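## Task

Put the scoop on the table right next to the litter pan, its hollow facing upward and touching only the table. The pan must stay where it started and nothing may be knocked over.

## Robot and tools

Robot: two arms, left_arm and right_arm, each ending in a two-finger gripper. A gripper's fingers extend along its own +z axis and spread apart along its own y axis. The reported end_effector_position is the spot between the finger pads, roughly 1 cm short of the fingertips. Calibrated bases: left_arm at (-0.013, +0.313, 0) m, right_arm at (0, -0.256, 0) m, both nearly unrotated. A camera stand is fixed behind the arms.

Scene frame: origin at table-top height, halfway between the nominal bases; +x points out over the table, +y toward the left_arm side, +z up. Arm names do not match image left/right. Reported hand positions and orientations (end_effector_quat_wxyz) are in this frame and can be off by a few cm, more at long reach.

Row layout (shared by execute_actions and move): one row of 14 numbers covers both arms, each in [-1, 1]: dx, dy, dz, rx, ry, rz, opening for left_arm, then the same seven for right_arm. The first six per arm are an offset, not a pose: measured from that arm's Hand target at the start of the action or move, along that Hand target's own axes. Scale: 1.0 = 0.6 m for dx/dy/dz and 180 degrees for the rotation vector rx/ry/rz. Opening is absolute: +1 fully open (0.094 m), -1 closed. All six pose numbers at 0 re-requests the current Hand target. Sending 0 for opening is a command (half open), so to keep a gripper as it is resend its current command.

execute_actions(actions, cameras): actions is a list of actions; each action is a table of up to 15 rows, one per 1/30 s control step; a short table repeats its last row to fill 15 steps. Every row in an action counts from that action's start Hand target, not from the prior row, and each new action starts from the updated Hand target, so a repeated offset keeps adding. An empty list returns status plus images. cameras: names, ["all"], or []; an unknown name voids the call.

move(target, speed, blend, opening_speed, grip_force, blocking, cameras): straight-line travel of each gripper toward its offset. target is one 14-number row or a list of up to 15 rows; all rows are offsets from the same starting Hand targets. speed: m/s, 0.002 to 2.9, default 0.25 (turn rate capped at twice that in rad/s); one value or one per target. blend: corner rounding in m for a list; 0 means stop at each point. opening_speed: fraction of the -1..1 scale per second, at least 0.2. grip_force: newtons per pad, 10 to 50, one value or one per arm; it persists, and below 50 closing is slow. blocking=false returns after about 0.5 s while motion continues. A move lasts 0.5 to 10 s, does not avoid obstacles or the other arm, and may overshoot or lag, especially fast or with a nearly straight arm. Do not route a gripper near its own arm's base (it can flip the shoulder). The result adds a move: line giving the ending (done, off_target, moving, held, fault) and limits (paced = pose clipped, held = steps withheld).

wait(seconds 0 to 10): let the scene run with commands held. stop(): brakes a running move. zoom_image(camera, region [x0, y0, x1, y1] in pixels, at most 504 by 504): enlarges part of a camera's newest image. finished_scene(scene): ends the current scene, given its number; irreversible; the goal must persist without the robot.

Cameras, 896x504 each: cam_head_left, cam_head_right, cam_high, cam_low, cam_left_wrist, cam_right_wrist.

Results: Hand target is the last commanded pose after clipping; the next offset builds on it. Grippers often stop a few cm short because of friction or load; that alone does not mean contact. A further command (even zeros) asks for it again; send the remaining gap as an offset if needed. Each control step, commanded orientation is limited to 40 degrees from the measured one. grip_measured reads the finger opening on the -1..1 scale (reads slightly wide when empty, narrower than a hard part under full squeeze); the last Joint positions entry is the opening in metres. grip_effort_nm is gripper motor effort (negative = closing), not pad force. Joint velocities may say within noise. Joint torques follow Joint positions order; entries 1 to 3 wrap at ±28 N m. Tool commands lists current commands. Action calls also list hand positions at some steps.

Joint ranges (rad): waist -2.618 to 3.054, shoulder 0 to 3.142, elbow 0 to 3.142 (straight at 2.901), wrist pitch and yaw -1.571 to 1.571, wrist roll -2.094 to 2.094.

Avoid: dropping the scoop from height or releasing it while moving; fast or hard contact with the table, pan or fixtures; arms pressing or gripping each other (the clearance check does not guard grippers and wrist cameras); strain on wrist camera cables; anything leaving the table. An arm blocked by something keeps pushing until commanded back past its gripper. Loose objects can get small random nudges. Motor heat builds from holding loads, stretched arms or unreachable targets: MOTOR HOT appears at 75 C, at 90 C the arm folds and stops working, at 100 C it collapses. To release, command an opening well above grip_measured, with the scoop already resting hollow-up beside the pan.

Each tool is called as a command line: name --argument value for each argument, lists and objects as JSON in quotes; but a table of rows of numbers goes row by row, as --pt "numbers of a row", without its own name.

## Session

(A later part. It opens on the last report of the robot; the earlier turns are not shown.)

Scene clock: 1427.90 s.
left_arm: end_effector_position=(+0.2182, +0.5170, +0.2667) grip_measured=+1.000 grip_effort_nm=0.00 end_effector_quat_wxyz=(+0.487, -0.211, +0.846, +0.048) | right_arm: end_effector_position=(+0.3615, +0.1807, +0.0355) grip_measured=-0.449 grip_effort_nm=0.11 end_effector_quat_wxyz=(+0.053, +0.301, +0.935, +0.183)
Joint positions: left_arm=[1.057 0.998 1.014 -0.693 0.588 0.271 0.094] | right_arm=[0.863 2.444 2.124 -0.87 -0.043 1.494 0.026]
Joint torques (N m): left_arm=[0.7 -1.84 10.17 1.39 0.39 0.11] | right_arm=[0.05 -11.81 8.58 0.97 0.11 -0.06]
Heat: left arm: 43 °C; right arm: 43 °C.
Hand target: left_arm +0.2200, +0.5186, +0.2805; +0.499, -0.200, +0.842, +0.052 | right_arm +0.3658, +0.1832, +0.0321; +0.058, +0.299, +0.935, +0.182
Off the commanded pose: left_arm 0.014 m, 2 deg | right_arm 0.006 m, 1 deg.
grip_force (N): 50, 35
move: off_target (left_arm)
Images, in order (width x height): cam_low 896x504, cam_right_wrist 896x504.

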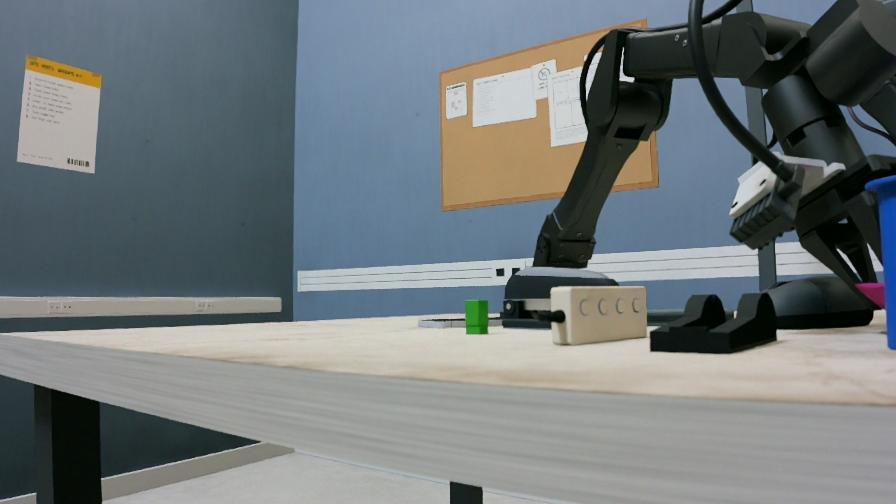

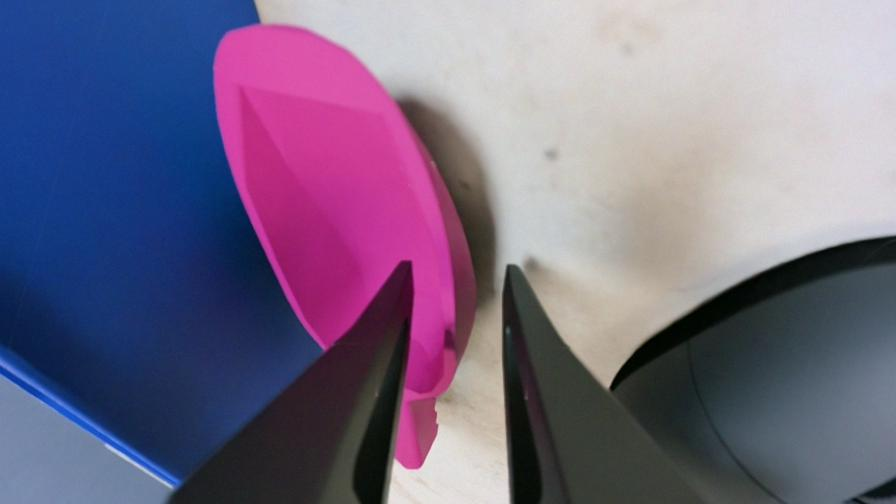

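move --target '[0, 0, 0, 0, 0, 0, 1, 0, 0, -0.15, 0, 0, 0, -0.447]' --speed 0.15 --cameras '["cam_high", "cam_low", "cam_right_wrist"]'

Scene clock: 1455.67 s.
left_arm: end_effector_position=(+0.2182, +0.5170, +0.2667) grip_measured=+1.000 grip_effort_nm=-0.01 end_effector_quat_wxyz=(+0.487, -0.211, +0.846, +0.048) | right_arm: end_effector_position=(+0.3393, +0.1548, +0.0831) grip_measured=-0.449 grip_effort_nm=0.11 end_effector_quat_wxyz=(+0.041, +0.303, +0.940, +0.155)
Joint positions: left_arm=[1.057 0.998 1.014 -0.693 0.588 0.271 0.094] | right_arm=[0.863 2.333 2.139 -1.058 -0.043 1.494 0.026]
Joint torques (N m): left_arm=[0.73 -1.89 10.15 1.4 0.41 0.13] | right_arm=[-0.54 -17.16 8.35 0.81 0.08 -0.12]
Heat: left arm: 43 °C; right arm: 44 °C.
Hand target: left_arm +0.2200, +0.5186, +0.2805; +0.499, -0.200, +0.842, +0.052 | right_arm +0.3461, +0.1557, +0.1153; +0.058, +0.299, +0.935, +0.182
Off the commanded pose: left_arm 0.014 m, 2 deg | right_arm 0.033 m, 4 deg.
grip_force (N): 50, 35
move: off_target (left_arm, right_arm)
Images, in order (width x height): cam_high 896x504, cam_low 896x504, cam_right_wrist 896x504.

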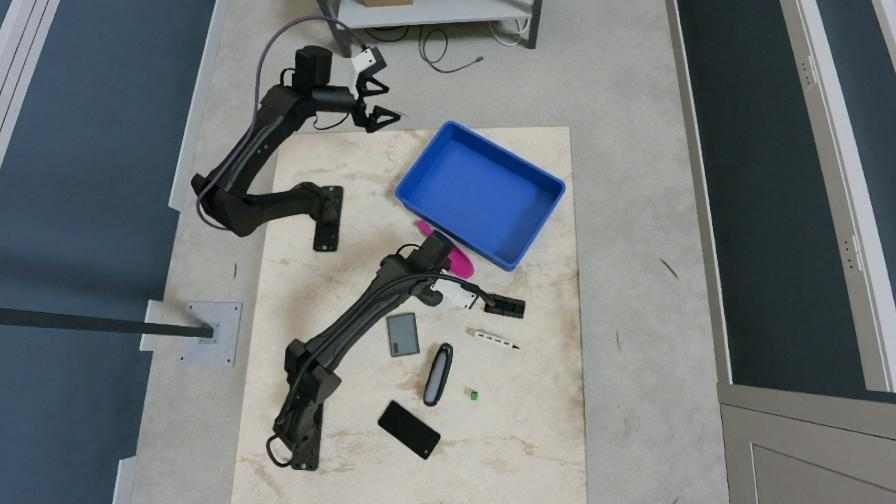

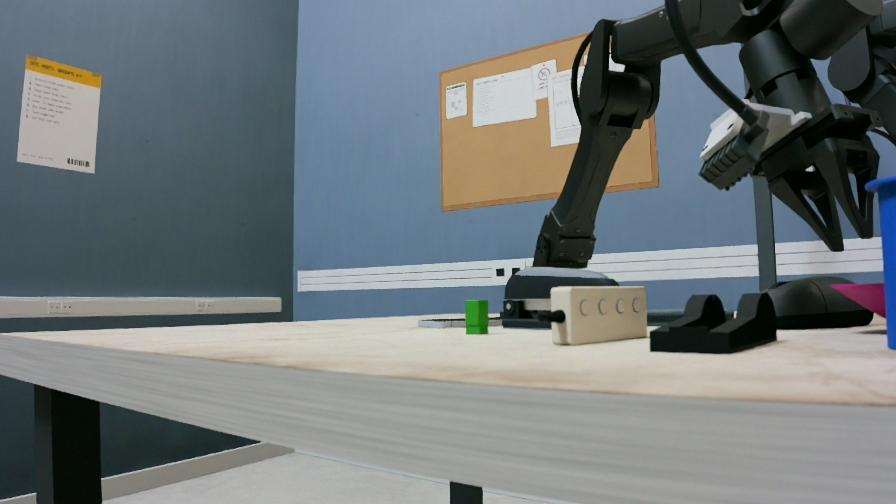

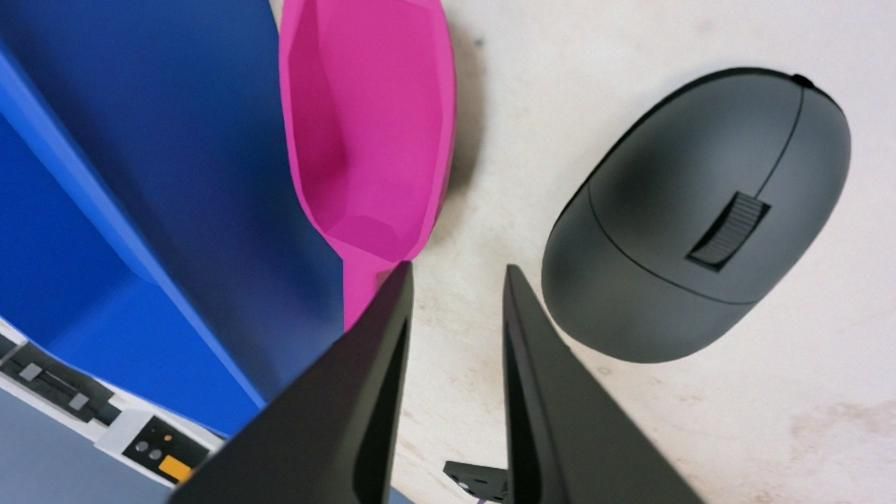

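move --target '[0, 0, 0, 0, 0, 0, 1, 0, -0.05, -0.25, 0, 0, 0, -0.447]' --speed 0.2 --cameras '["cam_high", "cam_head_left", "cam_right_wrist"]'

Scene clock: 1461.37 s.
left_arm: end_effector_position=(+0.2182, +0.5170, +0.2667) grip_measured=+1.000 grip_effort_nm=-0.01 end_effector_quat_wxyz=(+0.487, -0.211, +0.846, +0.048) | right_arm: end_effector_position=(+0.2958, +0.0916, +0.2194) grip_measured=-0.449 grip_effort_nm=0.11 end_effector_quat_wxyz=(+0.044, +0.303, +0.939, +0.158)
Joint positions: left_arm=[1.057 0.998 1.014 -0.693 0.588 0.271 0.094] | right_arm=[0.845 2.074 2.271 -1.441 -0.046 1.476 0.026]
Joint torques (N m): left_arm=[0.65 -1.94 10.17 1.4 0.39 0.12] | right_arm=[-0.75 -13.76 7.91 0.83 0.04 -0.15]
Heat: left arm: 43 °C; right arm: 44 °C.
Hand target: left_arm +0.2200, +0.5186, +0.2805; +0.499, -0.200, +0.842, +0.052 | right_arm +0.2974, +0.0873, +0.2432; +0.058, +0.299, +0.935, +0.182
Off the commanded pose: left_arm 0.014 m, 2 deg | right_arm 0.024 m, 3 deg.
grip_force (N): 50, 35
move: off_target (left_arm, right_arm)
Images, in order (width x height): cam_head_left 896x504, cam_high 896x504, cam_right_wrist 896x504.

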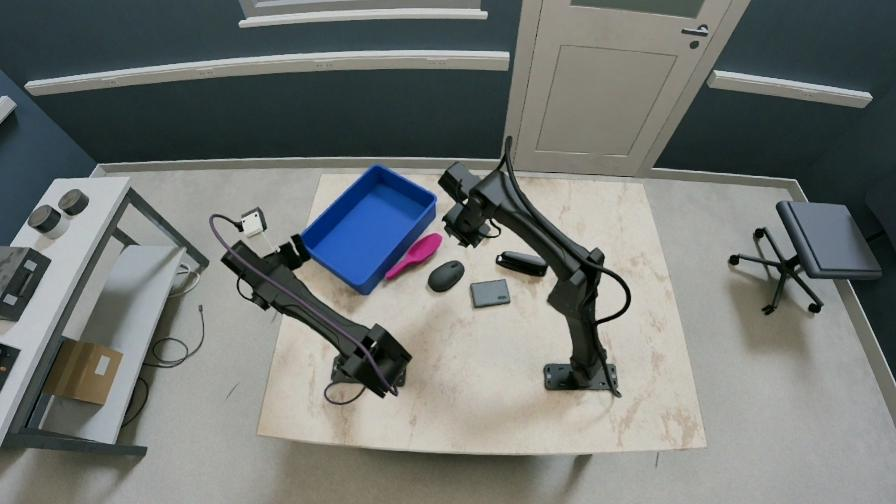

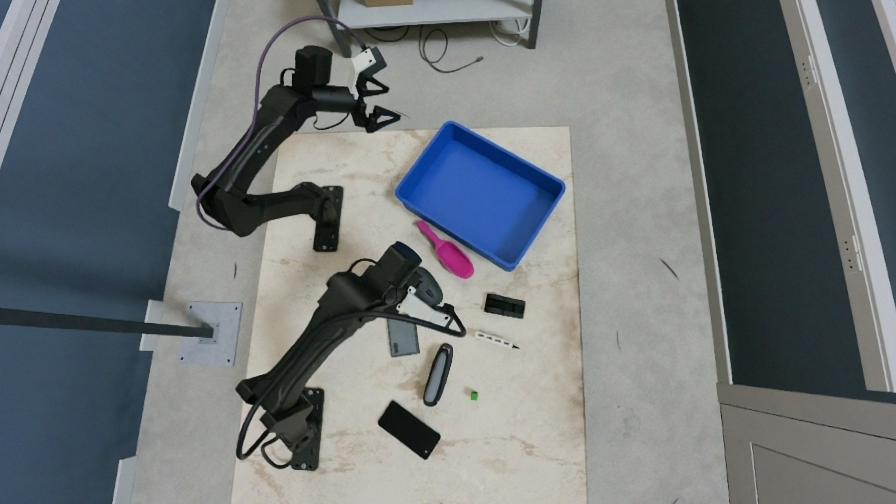

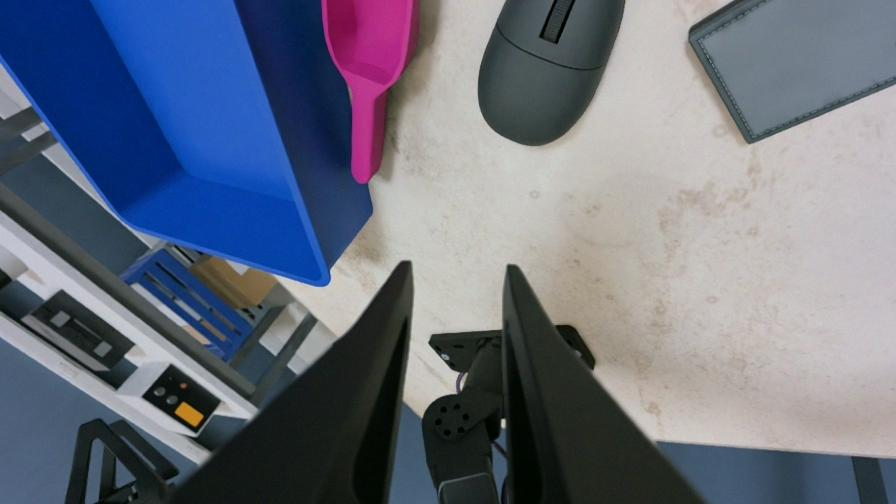

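zoom_image --camera "cam_high" --region '[380, 180, 540, 300]'

zoom_image --camera "cam_head_left" --region '[340, 200, 500, 320]'

zoom_image --camera "cam_right_wrist" --region '[240, 0, 560, 240]'

Scaled by 3.150.

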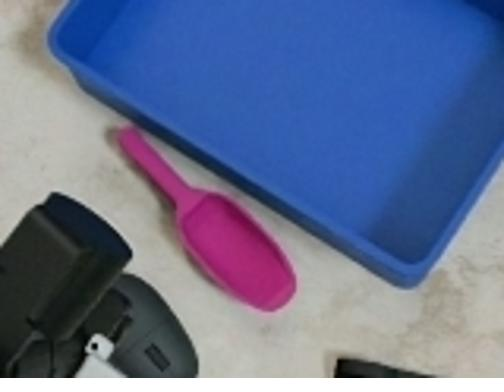

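Scaled by 3.150.

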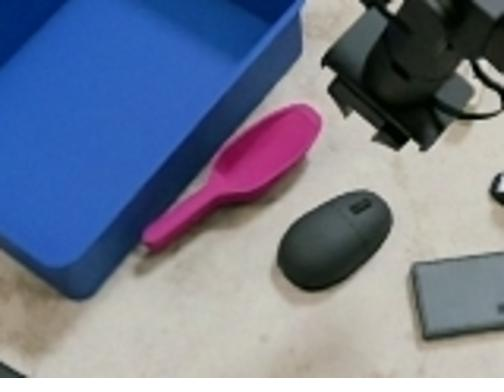

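Scaled by 1.575.

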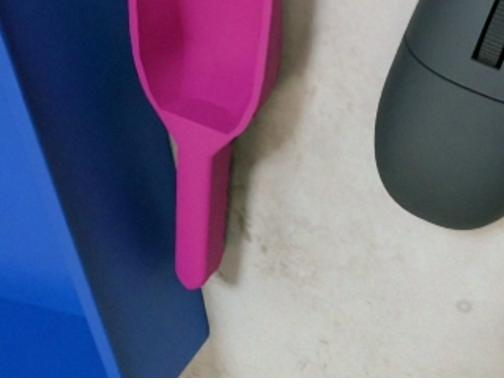

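move --target '[0, 0, 0, 0, 0, 0, 1, -0.2817, -0.3612, -0.1402, 0.0125, -0.1794, -0.2814, -0.447]' --speed 0.3 --cameras '["cam_high", "cam_right_wrist"]'

Scene clock: 1605.67 s.
left_arm: end_effector_position=(+0.2182, +0.5170, +0.2667) grip_measured=+1.000 grip_effort_nm=0.00 end_effector_quat_wxyz=(+0.487, -0.211, +0.846, +0.048) | right_arm: end_effector_position=(+0.2964, -0.1992, +0.2307) grip_measured=-0.449 grip_effort_nm=0.10 end_effector_quat_wxyz=(+0.352, -0.086, +0.932, +0.032)
Joint positions: left_arm=[1.057 0.998 1.014 -0.693 0.588 0.271 0.094] | right_arm=[0.186 1.071 1.106 -0.883 0.002 0.002 0.026]
Joint torques (N m): left_arm=[0.65 -1.88 10.13 1.38 0.4 0.11] | right_arm=[-0.98 -4.07 6.58 1.79 -0.07 -0.11]
Heat: left arm: 43 °C; right arm: 43 °C.
Hand target: left_arm +0.2200, +0.5186, +0.2805; +0.499, -0.200, +0.842, +0.052 | right_arm +0.2999, -0.2001, +0.2401; +0.373, -0.085, +0.923, +0.035
Off the commanded pose: left_arm 0.014 m, 2 deg | right_arm 0.010 m, 3 deg.
grip_force (N): 50, 35
move: off_target (left_arm, right_arm)
Images, in order (width x height): cam_high 896x504, cam_right_wrist 896x504.

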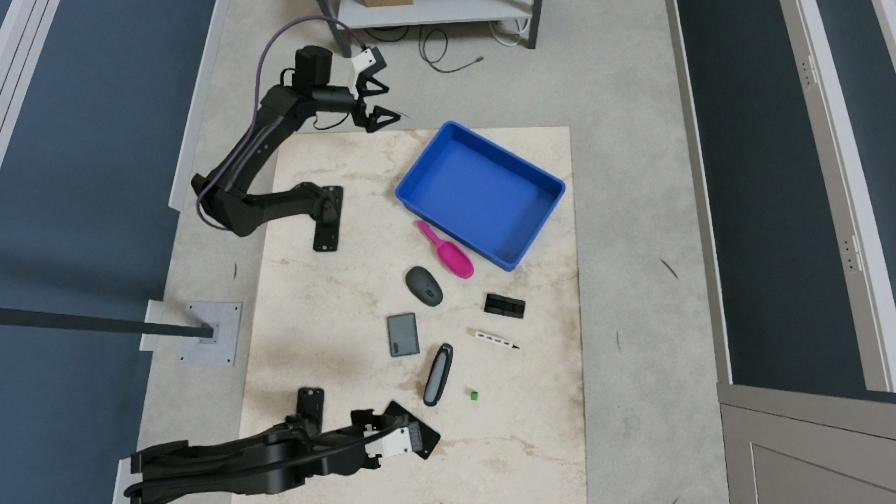

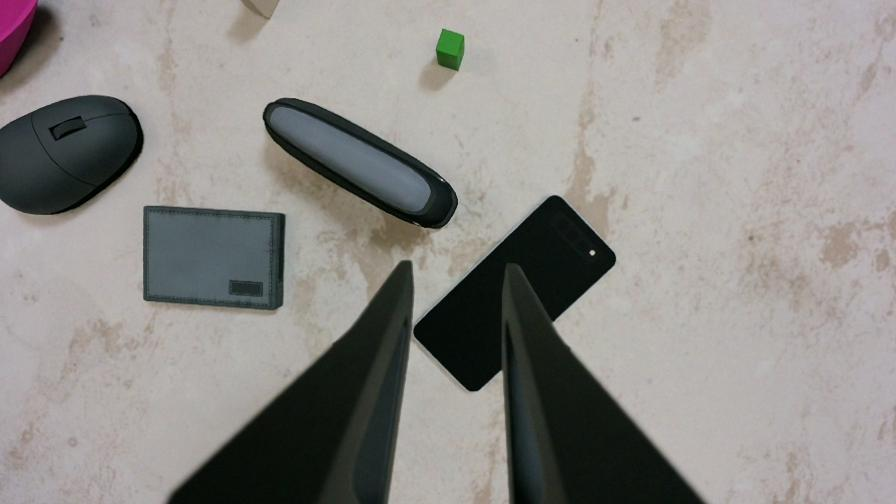

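move --target '[0, 0, 0, 0, 0, 0, 1, -0.1075, 0.3452, 0.1039, -0.1069, 0, -0.1107, -0.447]' --speed 0.3 --cameras '["cam_high", "cam_right_wrist"]'

Scene clock: 1649.37 s.
left_arm: end_effector_position=(+0.2182, +0.5170, +0.2667) grip_measured=+1.000 grip_effort_nm=0.00 end_effector_quat_wxyz=(+0.487, -0.211, +0.846, +0.048) | right_arm: end_effector_position=(+0.3424, +0.0117, +0.2245) grip_measured=-0.449 grip_effort_nm=0.10 end_effector_quat_wxyz=(+0.333, -0.302, +0.886, +0.113)
Joint positions: left_arm=[1.057 0.998 1.014 -0.693 0.588 0.271 0.094] | right_arm=[0.662 1.568 1.45 -0.735 0.004 0.004 0.026]
Joint torques (N m): left_arm=[0.64 -1.85 10.14 1.4 0.41 0.13] | right_arm=[0.1 -6.34 9.92 1.72 -0.07 -0.11]
Heat: left arm: 43 °C; right arm: 42 °C.
Hand target: left_arm +0.2200, +0.5186, +0.2805; +0.499, -0.200, +0.842, +0.052 | right_arm +0.3501, +0.0199, +0.2400; +0.354, -0.304, +0.876, +0.123
Off the commanded pose: left_arm 0.014 m, 2 deg | right_arm 0.019 m, 3 deg.
grip_force (N): 50, 35
move: off_target (left_arm, right_arm)
Images, in order (width x height): cam_high 896x504, cam_right_wrist 896x504.

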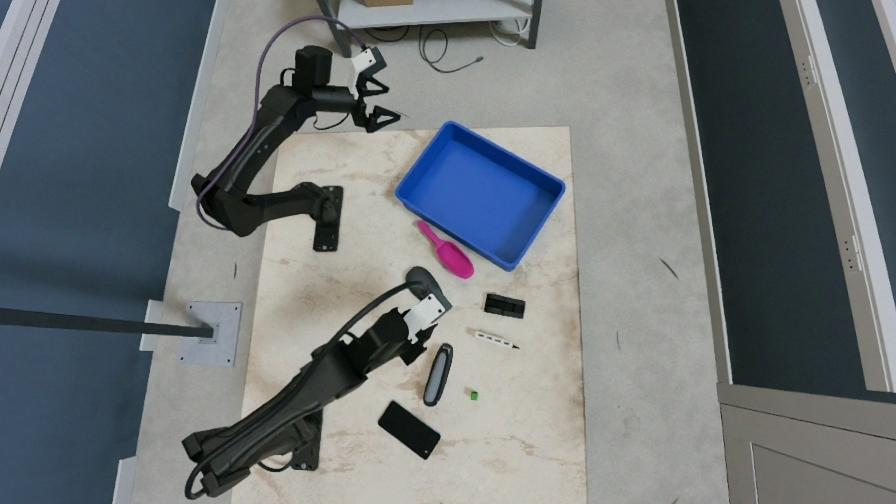

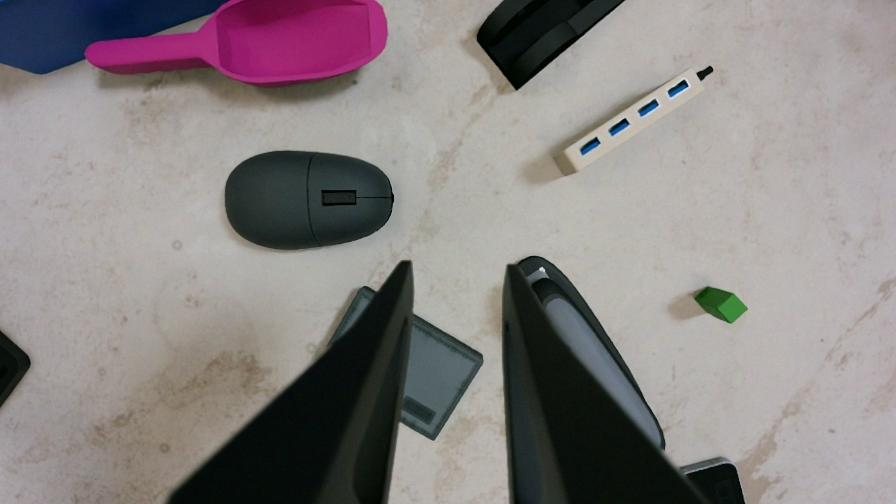

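zoom_image --camera "cam_high" --region '[360, 370, 520, 470]'

zoom_image --camera "cam_high" --region '[380, 110, 580, 290]'

zoom_image --camera "cam_high" --region '[250, 110, 360, 270]'

Scaled by 3.150.

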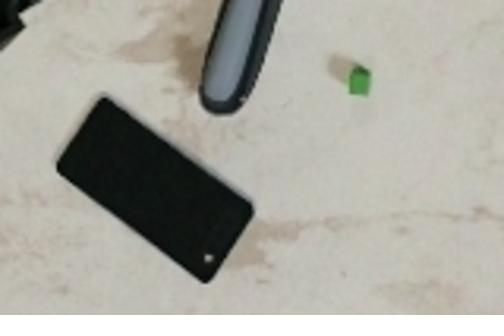

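Scaled by 2.520.

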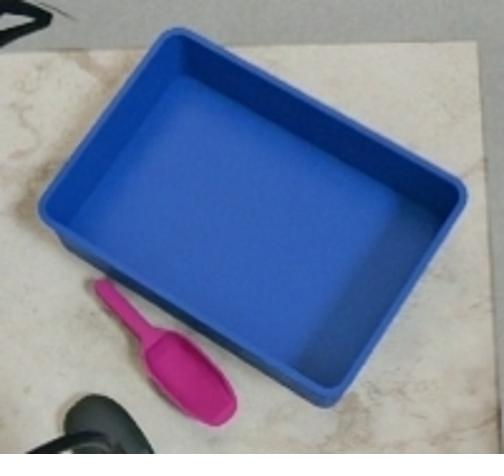

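Scaled by 3.150.

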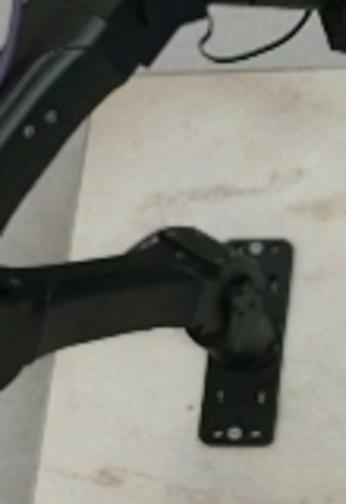

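move --target '[0.0937, -0.5225, 0.0243, 0.1465, 0.0973, 0.1583, 1, 0.2105, -0.2361, -0.2033, 0.1069, 0, 0.1107, -0.447]' --speed 0.25 --cameras '["cam_high", "cam_left_wrist"]'

Scene clock: 1749.27 s.
left_arm: end_effector_position=(+0.3258, +0.2215, +0.2475) grip_measured=+1.000 grip_effort_nm=-0.01 end_effector_quat_wxyz=(+0.359, +0.126, +0.924, -0.050) | right_arm: end_effector_position=(+0.3009, -0.1993, +0.2334) grip_measured=-0.449 grip_effort_nm=0.11 end_effector_quat_wxyz=(+0.361, -0.084, +0.928, +0.032)
Joint positions: left_arm=[-0.254 1.254 1.266 -0.841 0.008 0.006 0.094] | right_arm=[0.183 1.074 1.105 -0.861 0.002 0.002 0.026]
Joint torques (N m): left_arm=[-0.62 -4.15 10.02 1.36 -0.11 -0.11] | right_arm=[-0.62 -4.31 6.63 1.61 -0.08 -0.1]
Heat: left arm: 43 °C; right arm: 46 °C.
Hand target: left_arm +0.3302, +0.2202, +0.2599; +0.371, +0.122, +0.919, -0.049 | right_arm +0.3000, -0.2000, +0.2399; +0.373, -0.085, +0.923, +0.035
Off the commanded pose: left_arm 0.013 m, 2 deg | right_arm 0.007 m, 2 deg.
grip_force (N): 50, 35
move: off_target (left_arm)
Images, in order (width x height): cam_high 896x504, cam_left_wrist 896x504.

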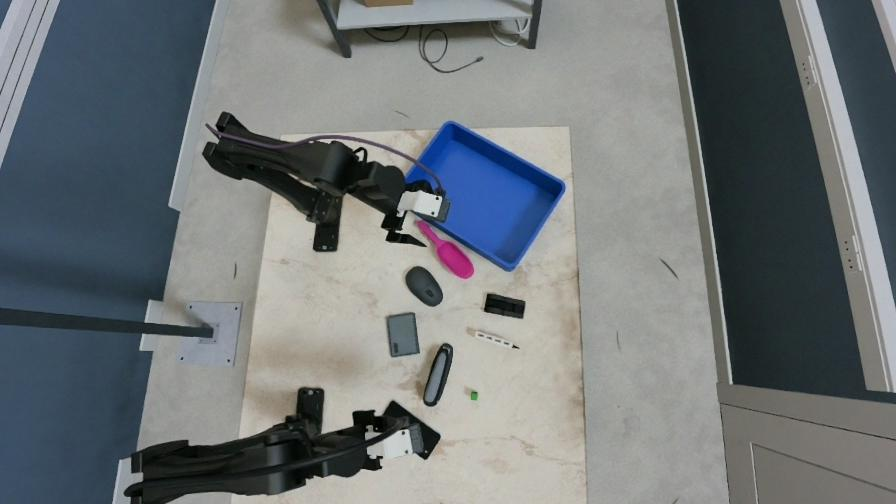

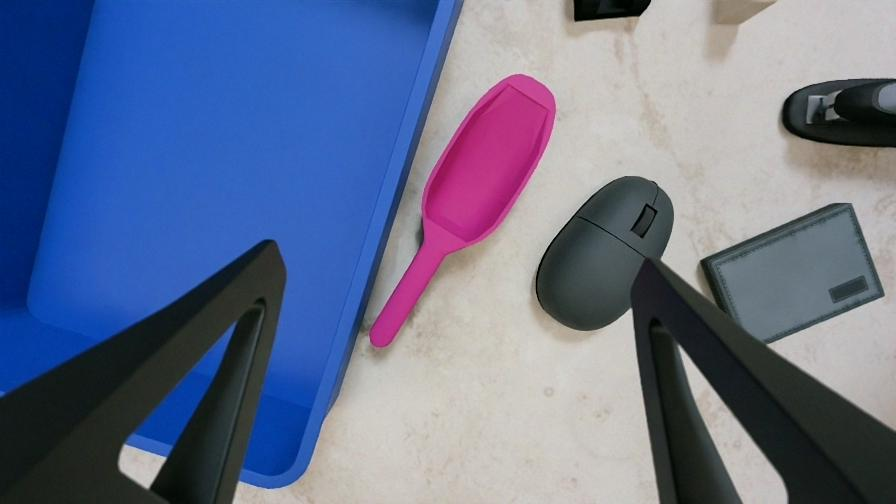

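move --target '[0.0445, -0.2753, 0.3275, 0.0679, 0.0495, 0.0824, -1, 0, 0, 0, 0, 0, 0, -0.447]' --speed 0.25 --cameras '["cam_left_wrist", "cam_high"]'

Scene clock: 1798.03 s.
left_arm: end_effector_position=(+0.3899, +0.0408, +0.0922) grip_measured=-0.994 grip_effort_nm=-0.30 end_effector_quat_wxyz=(+0.270, +0.277, +0.919, -0.080) | right_arm: end_effector_position=(+0.3009, -0.1992, +0.2334) grip_measured=-0.449 grip_effort_nm=0.10 end_effector_quat_wxyz=(+0.361, -0.084, +0.928, +0.033)
Joint positions: left_arm=[-0.592 1.908 1.409 -0.502 -0.01 -0.01 0] | right_arm=[0.183 1.074 1.105 -0.861 0.002 0.001 0.026]
Joint torques (N m): left_arm=[-0.31 -9.63 9.62 1.38 0.08 0.11] | right_arm=[-0.65 -4.29 6.63 1.6 -0.07 -0.11]
Heat: left arm: 43 °C; right arm: 42 °C.
Hand target: left_arm +0.4003, +0.0302, +0.0998; +0.287, +0.282, +0.911, -0.088 | right_arm +0.3000, -0.2000, +0.2400; +0.373, -0.085, +0.923, +0.035
Off the commanded pose: left_arm 0.017 m, 2 deg | right_arm 0.007 m, 2 deg.
grip_force (N): 50, 35
move: off_target (left_arm)
Images, in order (width x height): cam_high 896x504, cam_left_wrist 896x504.

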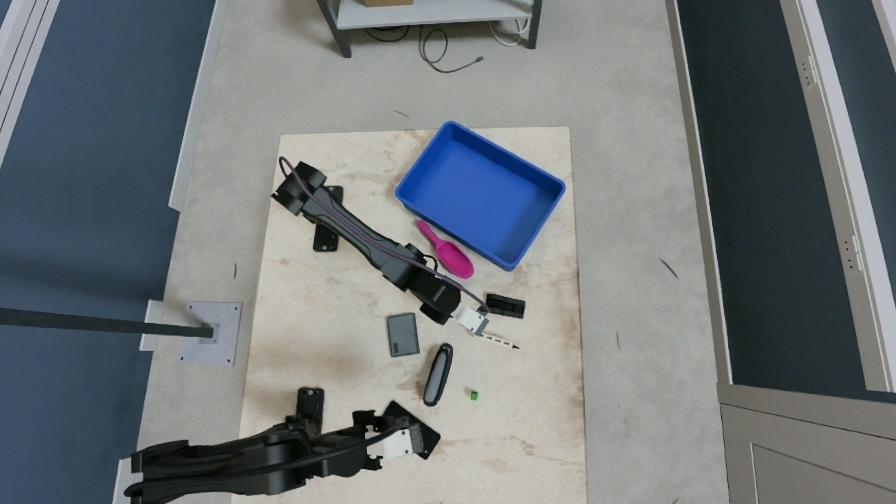

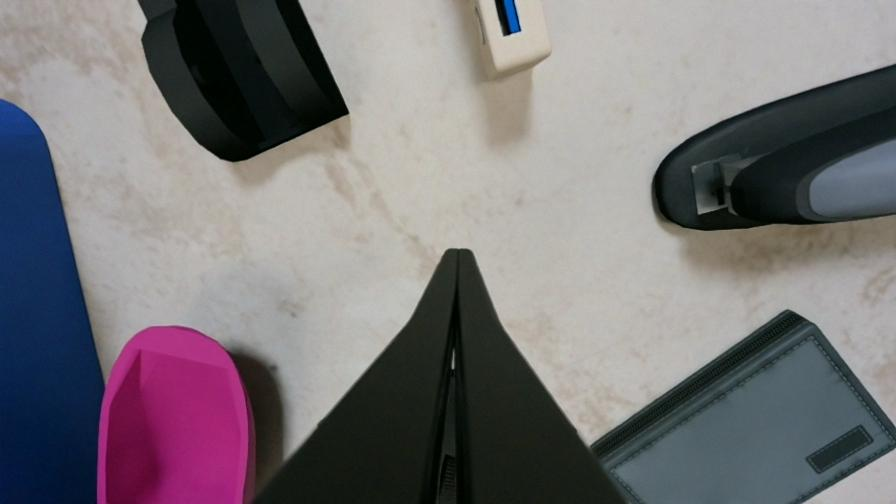

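move --target '[0.0621, 0, 0.0887, 0, 0, 0, -1, 0, 0, 0, 0, 0, 0, -0.447]' --speed 0.06

Scene clock: 1809.07 s.
left_arm: end_effector_position=(+0.4005, +0.0335, +0.0442) grip_measured=-0.994 grip_effort_nm=-0.30 end_effector_quat_wxyz=(+0.289, +0.275, +0.913, -0.086) | right_arm: end_effector_position=(+0.3009, -0.1992, +0.2334) grip_measured=-0.449 grip_effort_nm=0.10 end_effector_quat_wxyz=(+0.361, -0.084, +0.928, +0.033)
Joint positions: left_arm=[-0.592 1.994 1.303 -0.268 -0.01 -0.01 0] | right_arm=[0.183 1.074 1.105 -0.861 0.002 0.001 0.026]
Joint torques (N m): left_arm=[-0.31 -9.88 5.41 1.42 0.08 0.1] | right_arm=[-0.64 -4.29 6.63 1.6 -0.07 -0.11]
Heat: left arm: 42 °C; right arm: 42 °C.
Hand target: left_arm +0.4003, +0.0302, +0.0349; +0.287, +0.282, +0.911, -0.088 | right_arm +0.3000, -0.2000, +0.2400; +0.373, -0.085, +0.923, +0.035
Off the commanded pose: left_arm 0.010 m, 1 deg | right_arm 0.007 m, 2 deg.
grip_force (N): 50, 35
move: done

move --target '[0.00956, 0, 0.01365, 0, 0, 0, -1, 0, 0, 0, 0, 0, 0, -0.447]' --speed 0.03

move --target '[0.00956, 0, 0.01365, 0, 0, 0, -1, 0, 0, 0, 0, 0, 0, -0.447]' --speed 0.03

Scene clock: 1815.13 s.
left_arm: end_effector_position=(+0.4011, +0.0331, +0.0354) grip_measured=-0.994 grip_effort_nm=-0.30 end_effector_quat_wxyz=(+0.290, +0.275, +0.913, -0.086) | right_arm: end_effector_position=(+0.3009, -0.1992, +0.2334) grip_measured=-0.449 grip_effort_nm=0.10 end_effector_quat_wxyz=(+0.361, -0.084, +0.928, +0.033)
Joint positions: left_arm=[-0.592 2.01 1.286 -0.232 -0.01 -0.01 0] | right_arm=[0.183 1.074 1.105 -0.861 0.002 0.001 0.026]
Joint torques (N m): left_arm=[-0.27 -9.74 5.19 1.48 0.08 0.12] | right_arm=[-0.62 -4.29 6.64 1.59 -0.07 -0.11]
Heat: left arm: 41 °C; right arm: 42 °C.
Hand target: left_arm +0.4004, +0.0302, +0.0249; +0.287, +0.282, +0.911, -0.088 | right_arm +0.3000, -0.2000, +0.2400; +0.373, -0.085, +0.923, +0.035
Off the commanded pose: left_arm 0.011 m, 1 deg | right_arm 0.007 m, 2 deg.
grip_force (N): 50, 35
move: off_target (left_arm)

Scene clock: 1816.10 s.
left_arm: end_effector_position=(+0.4013, +0.0330, +0.0257) grip_measured=-0.994 grip_effort_nm=-0.30 end_effector_quat_wxyz=(+0.290, +0.275, +0.912, -0.086) | right_arm: end_effector_position=(+0.3009, -0.1992, +0.2334) grip_measured=-0.449 grip_effort_nm=0.10 end_effector_quat_wxyz=(+0.361, -0.084, +0.928, +0.033)
Joint positions: left_arm=[-0.592 2.029 1.27 -0.197 -0.01 -0.01 0] | right_arm=[0.183 1.074 1.105 -0.861 0.002 0.001 0.026]
Joint torques (N m): left_arm=[-0.29 -9.8 5.08 1.5 0.07 0.1] | right_arm=[-0.59 -4.3 6.61 1.58 -0.07 -0.09]
Heat: left arm: 41 °C; right arm: 42 °C.
Hand target: left_arm +0.4004, +0.0302, +0.0150; +0.287, +0.282, +0.911, -0.088 | right_arm +0.3000, -0.2000, +0.2400; +0.373, -0.085, +0.923, +0.035
Off the commanded pose: left_arm 0.011 m, 1 deg | right_arm 0.007 m, 2 deg.
grip_force (N): 50, 35
move: off_target (left_arm)

move --target '[0.00478, 0, 0.00683, 0, 0, 0, -1, 0, 0, 0, 0, 0, 0, -0.447]' --speed 0.02

move --target '[0.00478, 0, 0.00683, 0, 0, 0, -1, 0, 0, 0, 0, 0, 0, -0.447]' --speed 0.02 --cameras '["cam_low"]'

Scene clock: 1820.63 s.
left_arm: end_effector_position=(+0.4030, +0.0318, +0.0247) grip_measured=-0.994 grip_effort_nm=-0.30 end_effector_quat_wxyz=(+0.295, +0.275, +0.911, -0.088) | right_arm: end_effector_position=(+0.3009, -0.1992, +0.2334) grip_measured=-0.449 grip_effort_nm=0.10 end_effector_quat_wxyz=(+0.361, -0.084, +0.928, +0.033)
Joint positions: left_arm=[-0.592 2.033 1.265 -0.177 -0.01 -0.01 0] | right_arm=[0.183 1.074 1.105 -0.861 0.002 0.001 0.026]
Joint torques (N m): left_arm=[-0.35 -9.39 4.79 1.45 0.09 0.11] | right_arm=[-0.65 -4.33 6.64 1.58 -0.07 -0.12]
Heat: left arm: 41 °C; right arm: 42 °C.
Hand target: left_arm +0.4004, +0.0302, +0.0099; +0.287, +0.282, +0.911, -0.088 | right_arm +0.3000, -0.2000, +0.2400; +0.373, -0.085, +0.923, +0.035
Off the commanded pose: left_arm 0.015 m, 1 deg | right_arm 0.007 m, 2 deg.
grip_force (N): 50, 35
move: off_target (left_arm)

Scene clock: 1821.50 s.
left_arm: end_effector_position=(+0.4050, +0.0304, +0.0242) grip_measured=-0.994 grip_effort_nm=-0.30 end_effector_quat_wxyz=(+0.302, +0.274, +0.909, -0.090) | right_arm: end_effector_position=(+0.3009, -0.1992, +0.2334) grip_measured=-0.449 grip_effort_nm=0.10 end_effector_quat_wxyz=(+0.361, -0.084, +0.928, +0.033)
Joint positions: left_arm=[-0.592 2.037 1.259 -0.153 -0.01 -0.01 0] | right_arm=[0.183 1.074 1.105 -0.861 0.002 0.001 0.026]
Joint torques (N m): left_arm=[-0.23 -8.88 4.62 1.35 0.09 0.09] | right_arm=[-0.62 -4.33 6.65 1.59 -0.07 -0.11]
Heat: left arm: 41 °C; right arm: 42 °C.
Hand target: left_arm +0.4002, +0.0303, +0.0048; +0.287, +0.282, +0.911, -0.089 | right_arm +0.3000, -0.2000, +0.2400; +0.373, -0.085, +0.923, +0.035
Off the commanded pose: left_arm 0.020 m, 2 deg | right_arm 0.007 m, 2 deg.
grip_force (N): 50, 35
move: off_target (left_arm)
Images, in order (width x height): cam_low 896x504.

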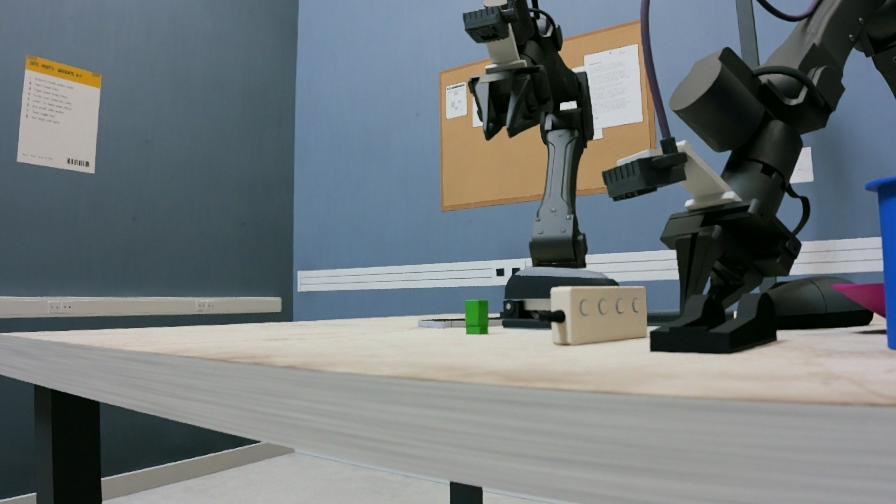

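move --pt "-0.1147 0 -0.1638 0 0 0 -1 0 0 0 0 0 0 -0.106" --pt "0.3162 0.5018 -0.7823 -0.2148 -0.1447 -0.2416 -1 0.0280 0.5823 0.3072 0.0198 0.1791 0.3420 -0.106" --speed '[0.15, 0.3]' --blend '[0.03, 0]' --cameras '["cam_right_wrist", "cam_high"]'

Scene clock: 1937.43 s.
left_arm: end_effector_position=(+0.2176, +0.5167, +0.2671) grip_measured=-0.995 grip_effort_nm=-0.30 end_effector_quat_wxyz=(+0.488, -0.211, +0.846, +0.048) | right_arm: end_effector_position=(+0.3475, +0.1615, +0.0990) grip_measured=-0.108 grip_effort_nm=0.10 end_effector_quat_wxyz=(+0.046, +0.396, +0.901, +0.170)
Joint positions: left_arm=[1.059 0.995 1.015 -0.695 0.589 0.272 0] | right_arm=[0.872 2.352 2.223 -1.089 -0.007 1.701 0.042]
Joint torques (N m): left_arm=[0.59 -1.85 10.06 1.38 0.38 0.14] | right_arm=[0.25 -10.93 9.07 0.81 0.07 0.02]
Heat: left arm: 39 °C; right arm: 42 °C.
Hand target: left_arm +0.2194, +0.5182, +0.2808; +0.499, -0.200, +0.842, +0.052 | right_arm +0.3498, +0.1649, +0.0960; +0.047, +0.398, +0.901, +0.167
Off the commanded pose: left_arm 0.014 m, 2 deg | right_arm 0.005 m, 0 deg.
grip_force (N): 50, 35
move: off_target (left_arm); blend cut to 0 m at target 1
Images, in order (width x height): cam_high 896x504, cam_right_wrist 896x504.

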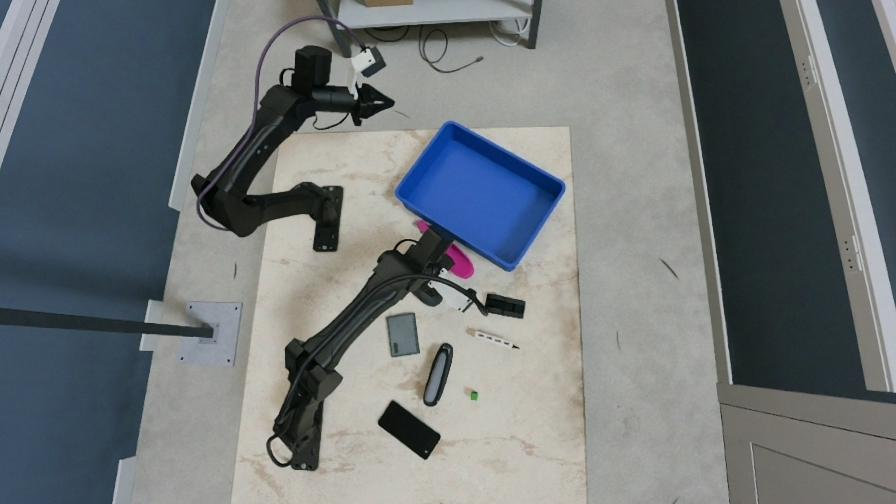

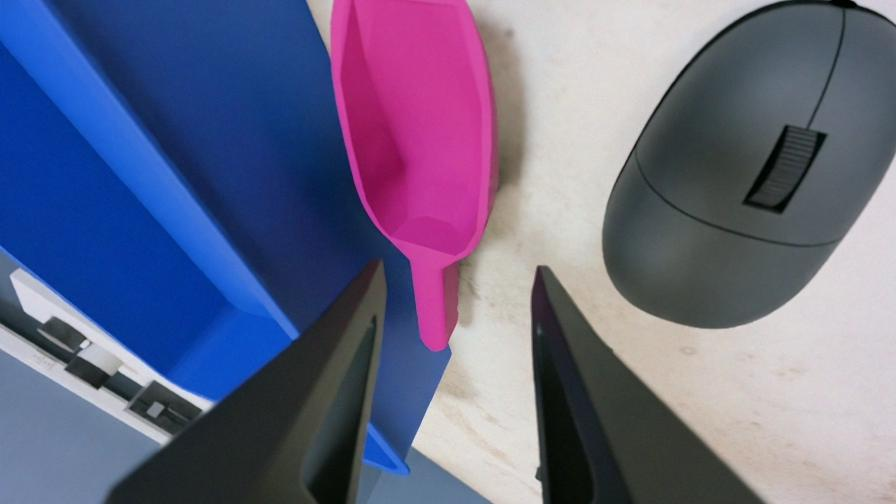

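move --target '[0, 0, 0, 0, 0, 0, -1, 0, -0.0158, 0.1187, 0, 0, -0.0667, -0.106]' --speed 0.1 --cameras '["cam_right_wrist"]'

Scene clock: 1997.97 s.
left_arm: end_effector_position=(+0.2176, +0.5167, +0.2671) grip_measured=-0.995 grip_effort_nm=-0.30 end_effector_quat_wxyz=(+0.488, -0.211, +0.846, +0.048) | right_arm: end_effector_position=(+0.3586, +0.1747, +0.0346) grip_measured=-0.108 grip_effort_nm=0.10 end_effector_quat_wxyz=(+0.062, +0.308, +0.935, +0.164)
Joint positions: left_arm=[1.059 0.995 1.015 -0.695 0.589 0.272 0] | right_arm=[0.872 2.444 2.131 -0.905 -0.007 1.51 0.042]
Joint torques (N m): left_arm=[0.61 -1.85 10.11 1.39 0.41 0.1] | right_arm=[0.54 -11.95 6.6 1.1 0.1 -0.13]
Heat: left arm: 42 °C; right arm: 43 °C.
Hand target: left_arm +0.2194, +0.5182, +0.2808; +0.499, -0.200, +0.842, +0.053 | right_arm +0.3586, +0.1776, +0.0257; +0.064, +0.301, +0.938, +0.161
Off the commanded pose: left_arm 0.014 m, 2 deg | right_arm 0.009 m, 1 deg.
grip_force (N): 50, 35
move: off_target (left_arm)
Images, in order (width x height): cam_right_wrist 896x504.

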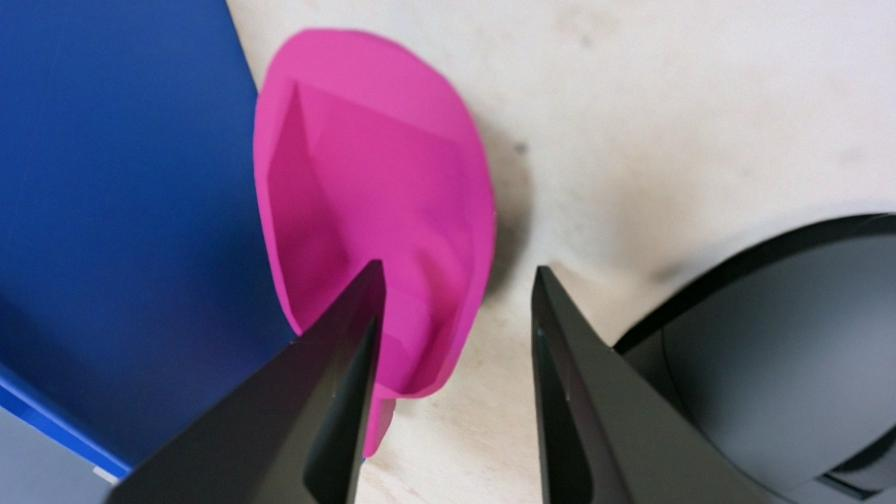

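move --target '[0, 0, 0, 0, 0, 0, -1, 0, 0, 0.008, 0, 0, 0.0667, -0.106]' --speed 0.1 --cameras '["cam_right_wrist"]'

Scene clock: 2031.83 s.
left_arm: end_effector_position=(+0.2176, +0.5167, +0.2671) grip_measured=-0.995 grip_effort_nm=-0.30 end_effector_quat_wxyz=(+0.488, -0.211, +0.846, +0.048) | right_arm: end_effector_position=(+0.3605, +0.1770, +0.0357) grip_measured=-0.108 grip_effort_nm=0.10 end_effector_quat_wxyz=(+0.047, +0.396, +0.900, +0.175)
Joint positions: left_arm=[1.059 0.995 1.015 -0.695 0.589 0.272 0] | right_arm=[0.872 2.444 2.131 -0.892 -0.007 1.703 0.042]
Joint torques (N m): left_arm=[0.62 -1.77 10.07 1.4 0.4 0.11] | right_arm=[0.54 -11.15 6.6 1.1 0.09 0.02]
Heat: left arm: 43 °C; right arm: 43 °C.
Hand target: left_arm +0.2194, +0.5182, +0.2808; +0.499, -0.200, +0.842, +0.053 | right_arm +0.3597, +0.1789, +0.0212; +0.047, +0.397, +0.901, +0.167
Off the commanded pose: left_arm 0.014 m, 2 deg | right_arm 0.015 m, 1 deg.
grip_force (N): 50, 35
move: off_target (left_arm, right_arm)
Images, in order (width x height): cam_right_wrist 896x504.

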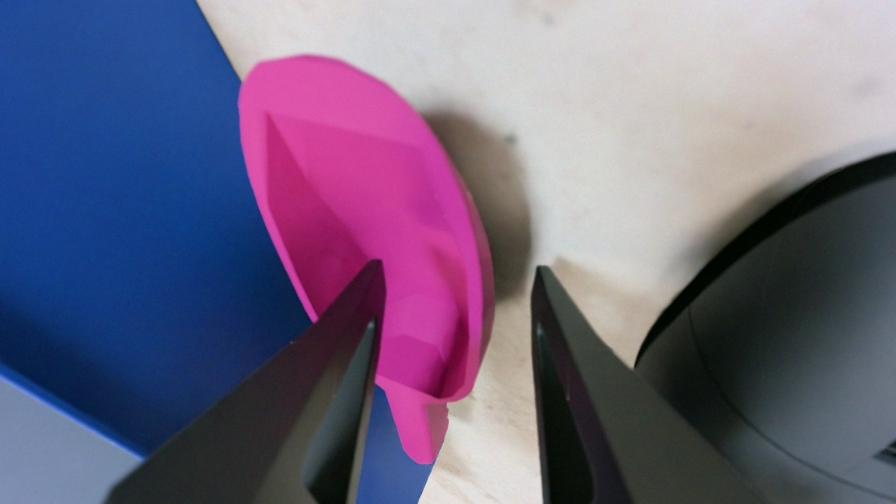

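move --target '[0, 0, 0, 0, 0, 0, -1, 0, -0.0067, 0.010, 0, 0, 0, -0.106]' --speed 0.1

Scene clock: 2038.03 s.
left_arm: end_effector_position=(+0.2176, +0.5167, +0.2671) grip_measured=-0.995 grip_effort_nm=-0.30 end_effector_quat_wxyz=(+0.488, -0.211, +0.846, +0.048) | right_arm: end_effector_position=(+0.3598, +0.1761, +0.0273) grip_measured=-0.108 grip_effort_nm=0.10 end_effector_quat_wxyz=(+0.047, +0.397, +0.900, +0.175)
Joint positions: left_arm=[1.059 0.995 1.015 -0.695 0.589 0.272 0] | right_arm=[0.872 2.444 2.098 -0.861 -0.007 1.705 0.042]
Joint torques (N m): left_arm=[0.64 -1.74 10.11 1.39 0.41 0.11] | right_arm=[0.66 -11.52 6.35 1.09 0.08 0.02]
Heat: left arm: 43 °C; right arm: 43 °C.
Hand target: left_arm +0.2194, +0.5182, +0.2808; +0.499, -0.200, +0.842, +0.053 | right_arm +0.3582, +0.1780, +0.0142; +0.047, +0.398, +0.901, +0.167
Off the commanded pose: left_arm 0.014 m, 2 deg | right_arm 0.013 m, 1 deg.
grip_force (N): 50, 35
move: off_target (left_arm, right_arm)

move --pt "0 0 0 0 0 0 -1 0 0 0 0 0 0 -1" --pt "0 0 0 0 0 0 -1 0.0102 0.0676 -0.1880 0 0 0 -1" --speed '[0.1, 0.12]' --grip_force '[50, 30]' --cameras '["cam_right_wrist", "cam_high"]'

Scene clock: 2116.10 s.
left_arm: end_effector_position=(+0.2176, +0.5167, +0.2671) grip_measured=-0.995 grip_effort_nm=-0.30 end_effector_quat_wxyz=(+0.488, -0.211, +0.846, +0.048) | right_arm: end_effector_position=(+0.3557, +0.1712, +0.1305) grip_measured=-0.850 grip_effort_nm=-0.66 end_effector_quat_wxyz=(+0.045, +0.398, +0.902, +0.163)
Joint positions: left_arm=[1.059 0.995 1.015 -0.695 0.589 0.272 0] | right_arm=[0.873 2.608 2.836 -1.459 -0.004 1.705 0.007]
Joint torques (N m): left_arm=[0.58 -1.89 10.13 1.4 0.4 0.12] | right_arm=[0.66 -12.83 8.27 1.02 0.06 0.02]
Heat: left arm: 43 °C; right arm: 42 °C.
Hand target: left_arm +0.2194, +0.5182, +0.2808; +0.499, -0.200, +0.842, +0.053 | right_arm +0.3578, +0.1782, +0.1344; +0.047, +0.398, +0.901, +0.167
Off the commanded pose: left_arm 0.014 m, 2 deg | right_arm 0.008 m, 1 deg.
elbow stopped short (right arm): the move would have taken joint 3 (elbow) straighter than the controller allows.
grip_force (N): 50, 30
move: off_target (left_arm)
Images, in order (width x height): cam_high 896x504, cam_right_wrist 896x504.

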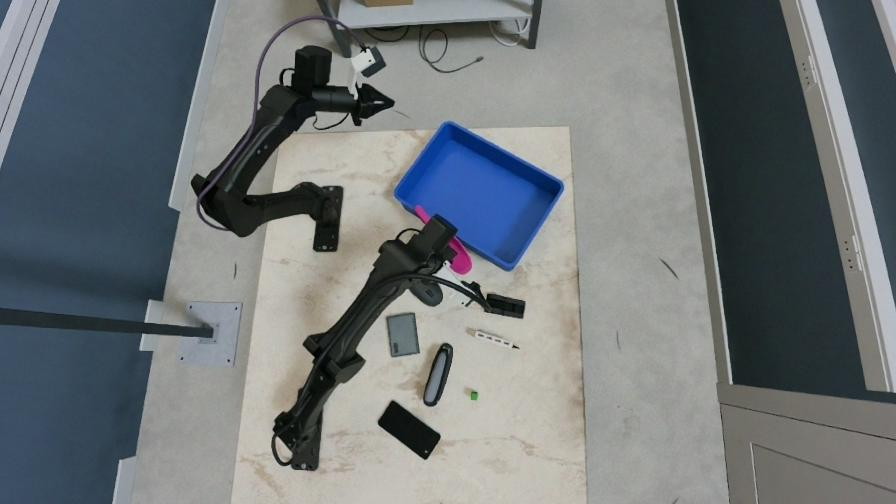

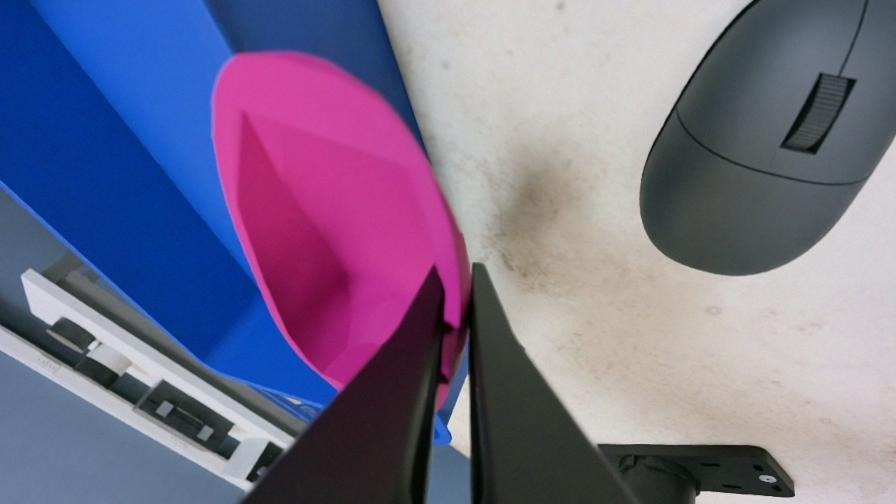

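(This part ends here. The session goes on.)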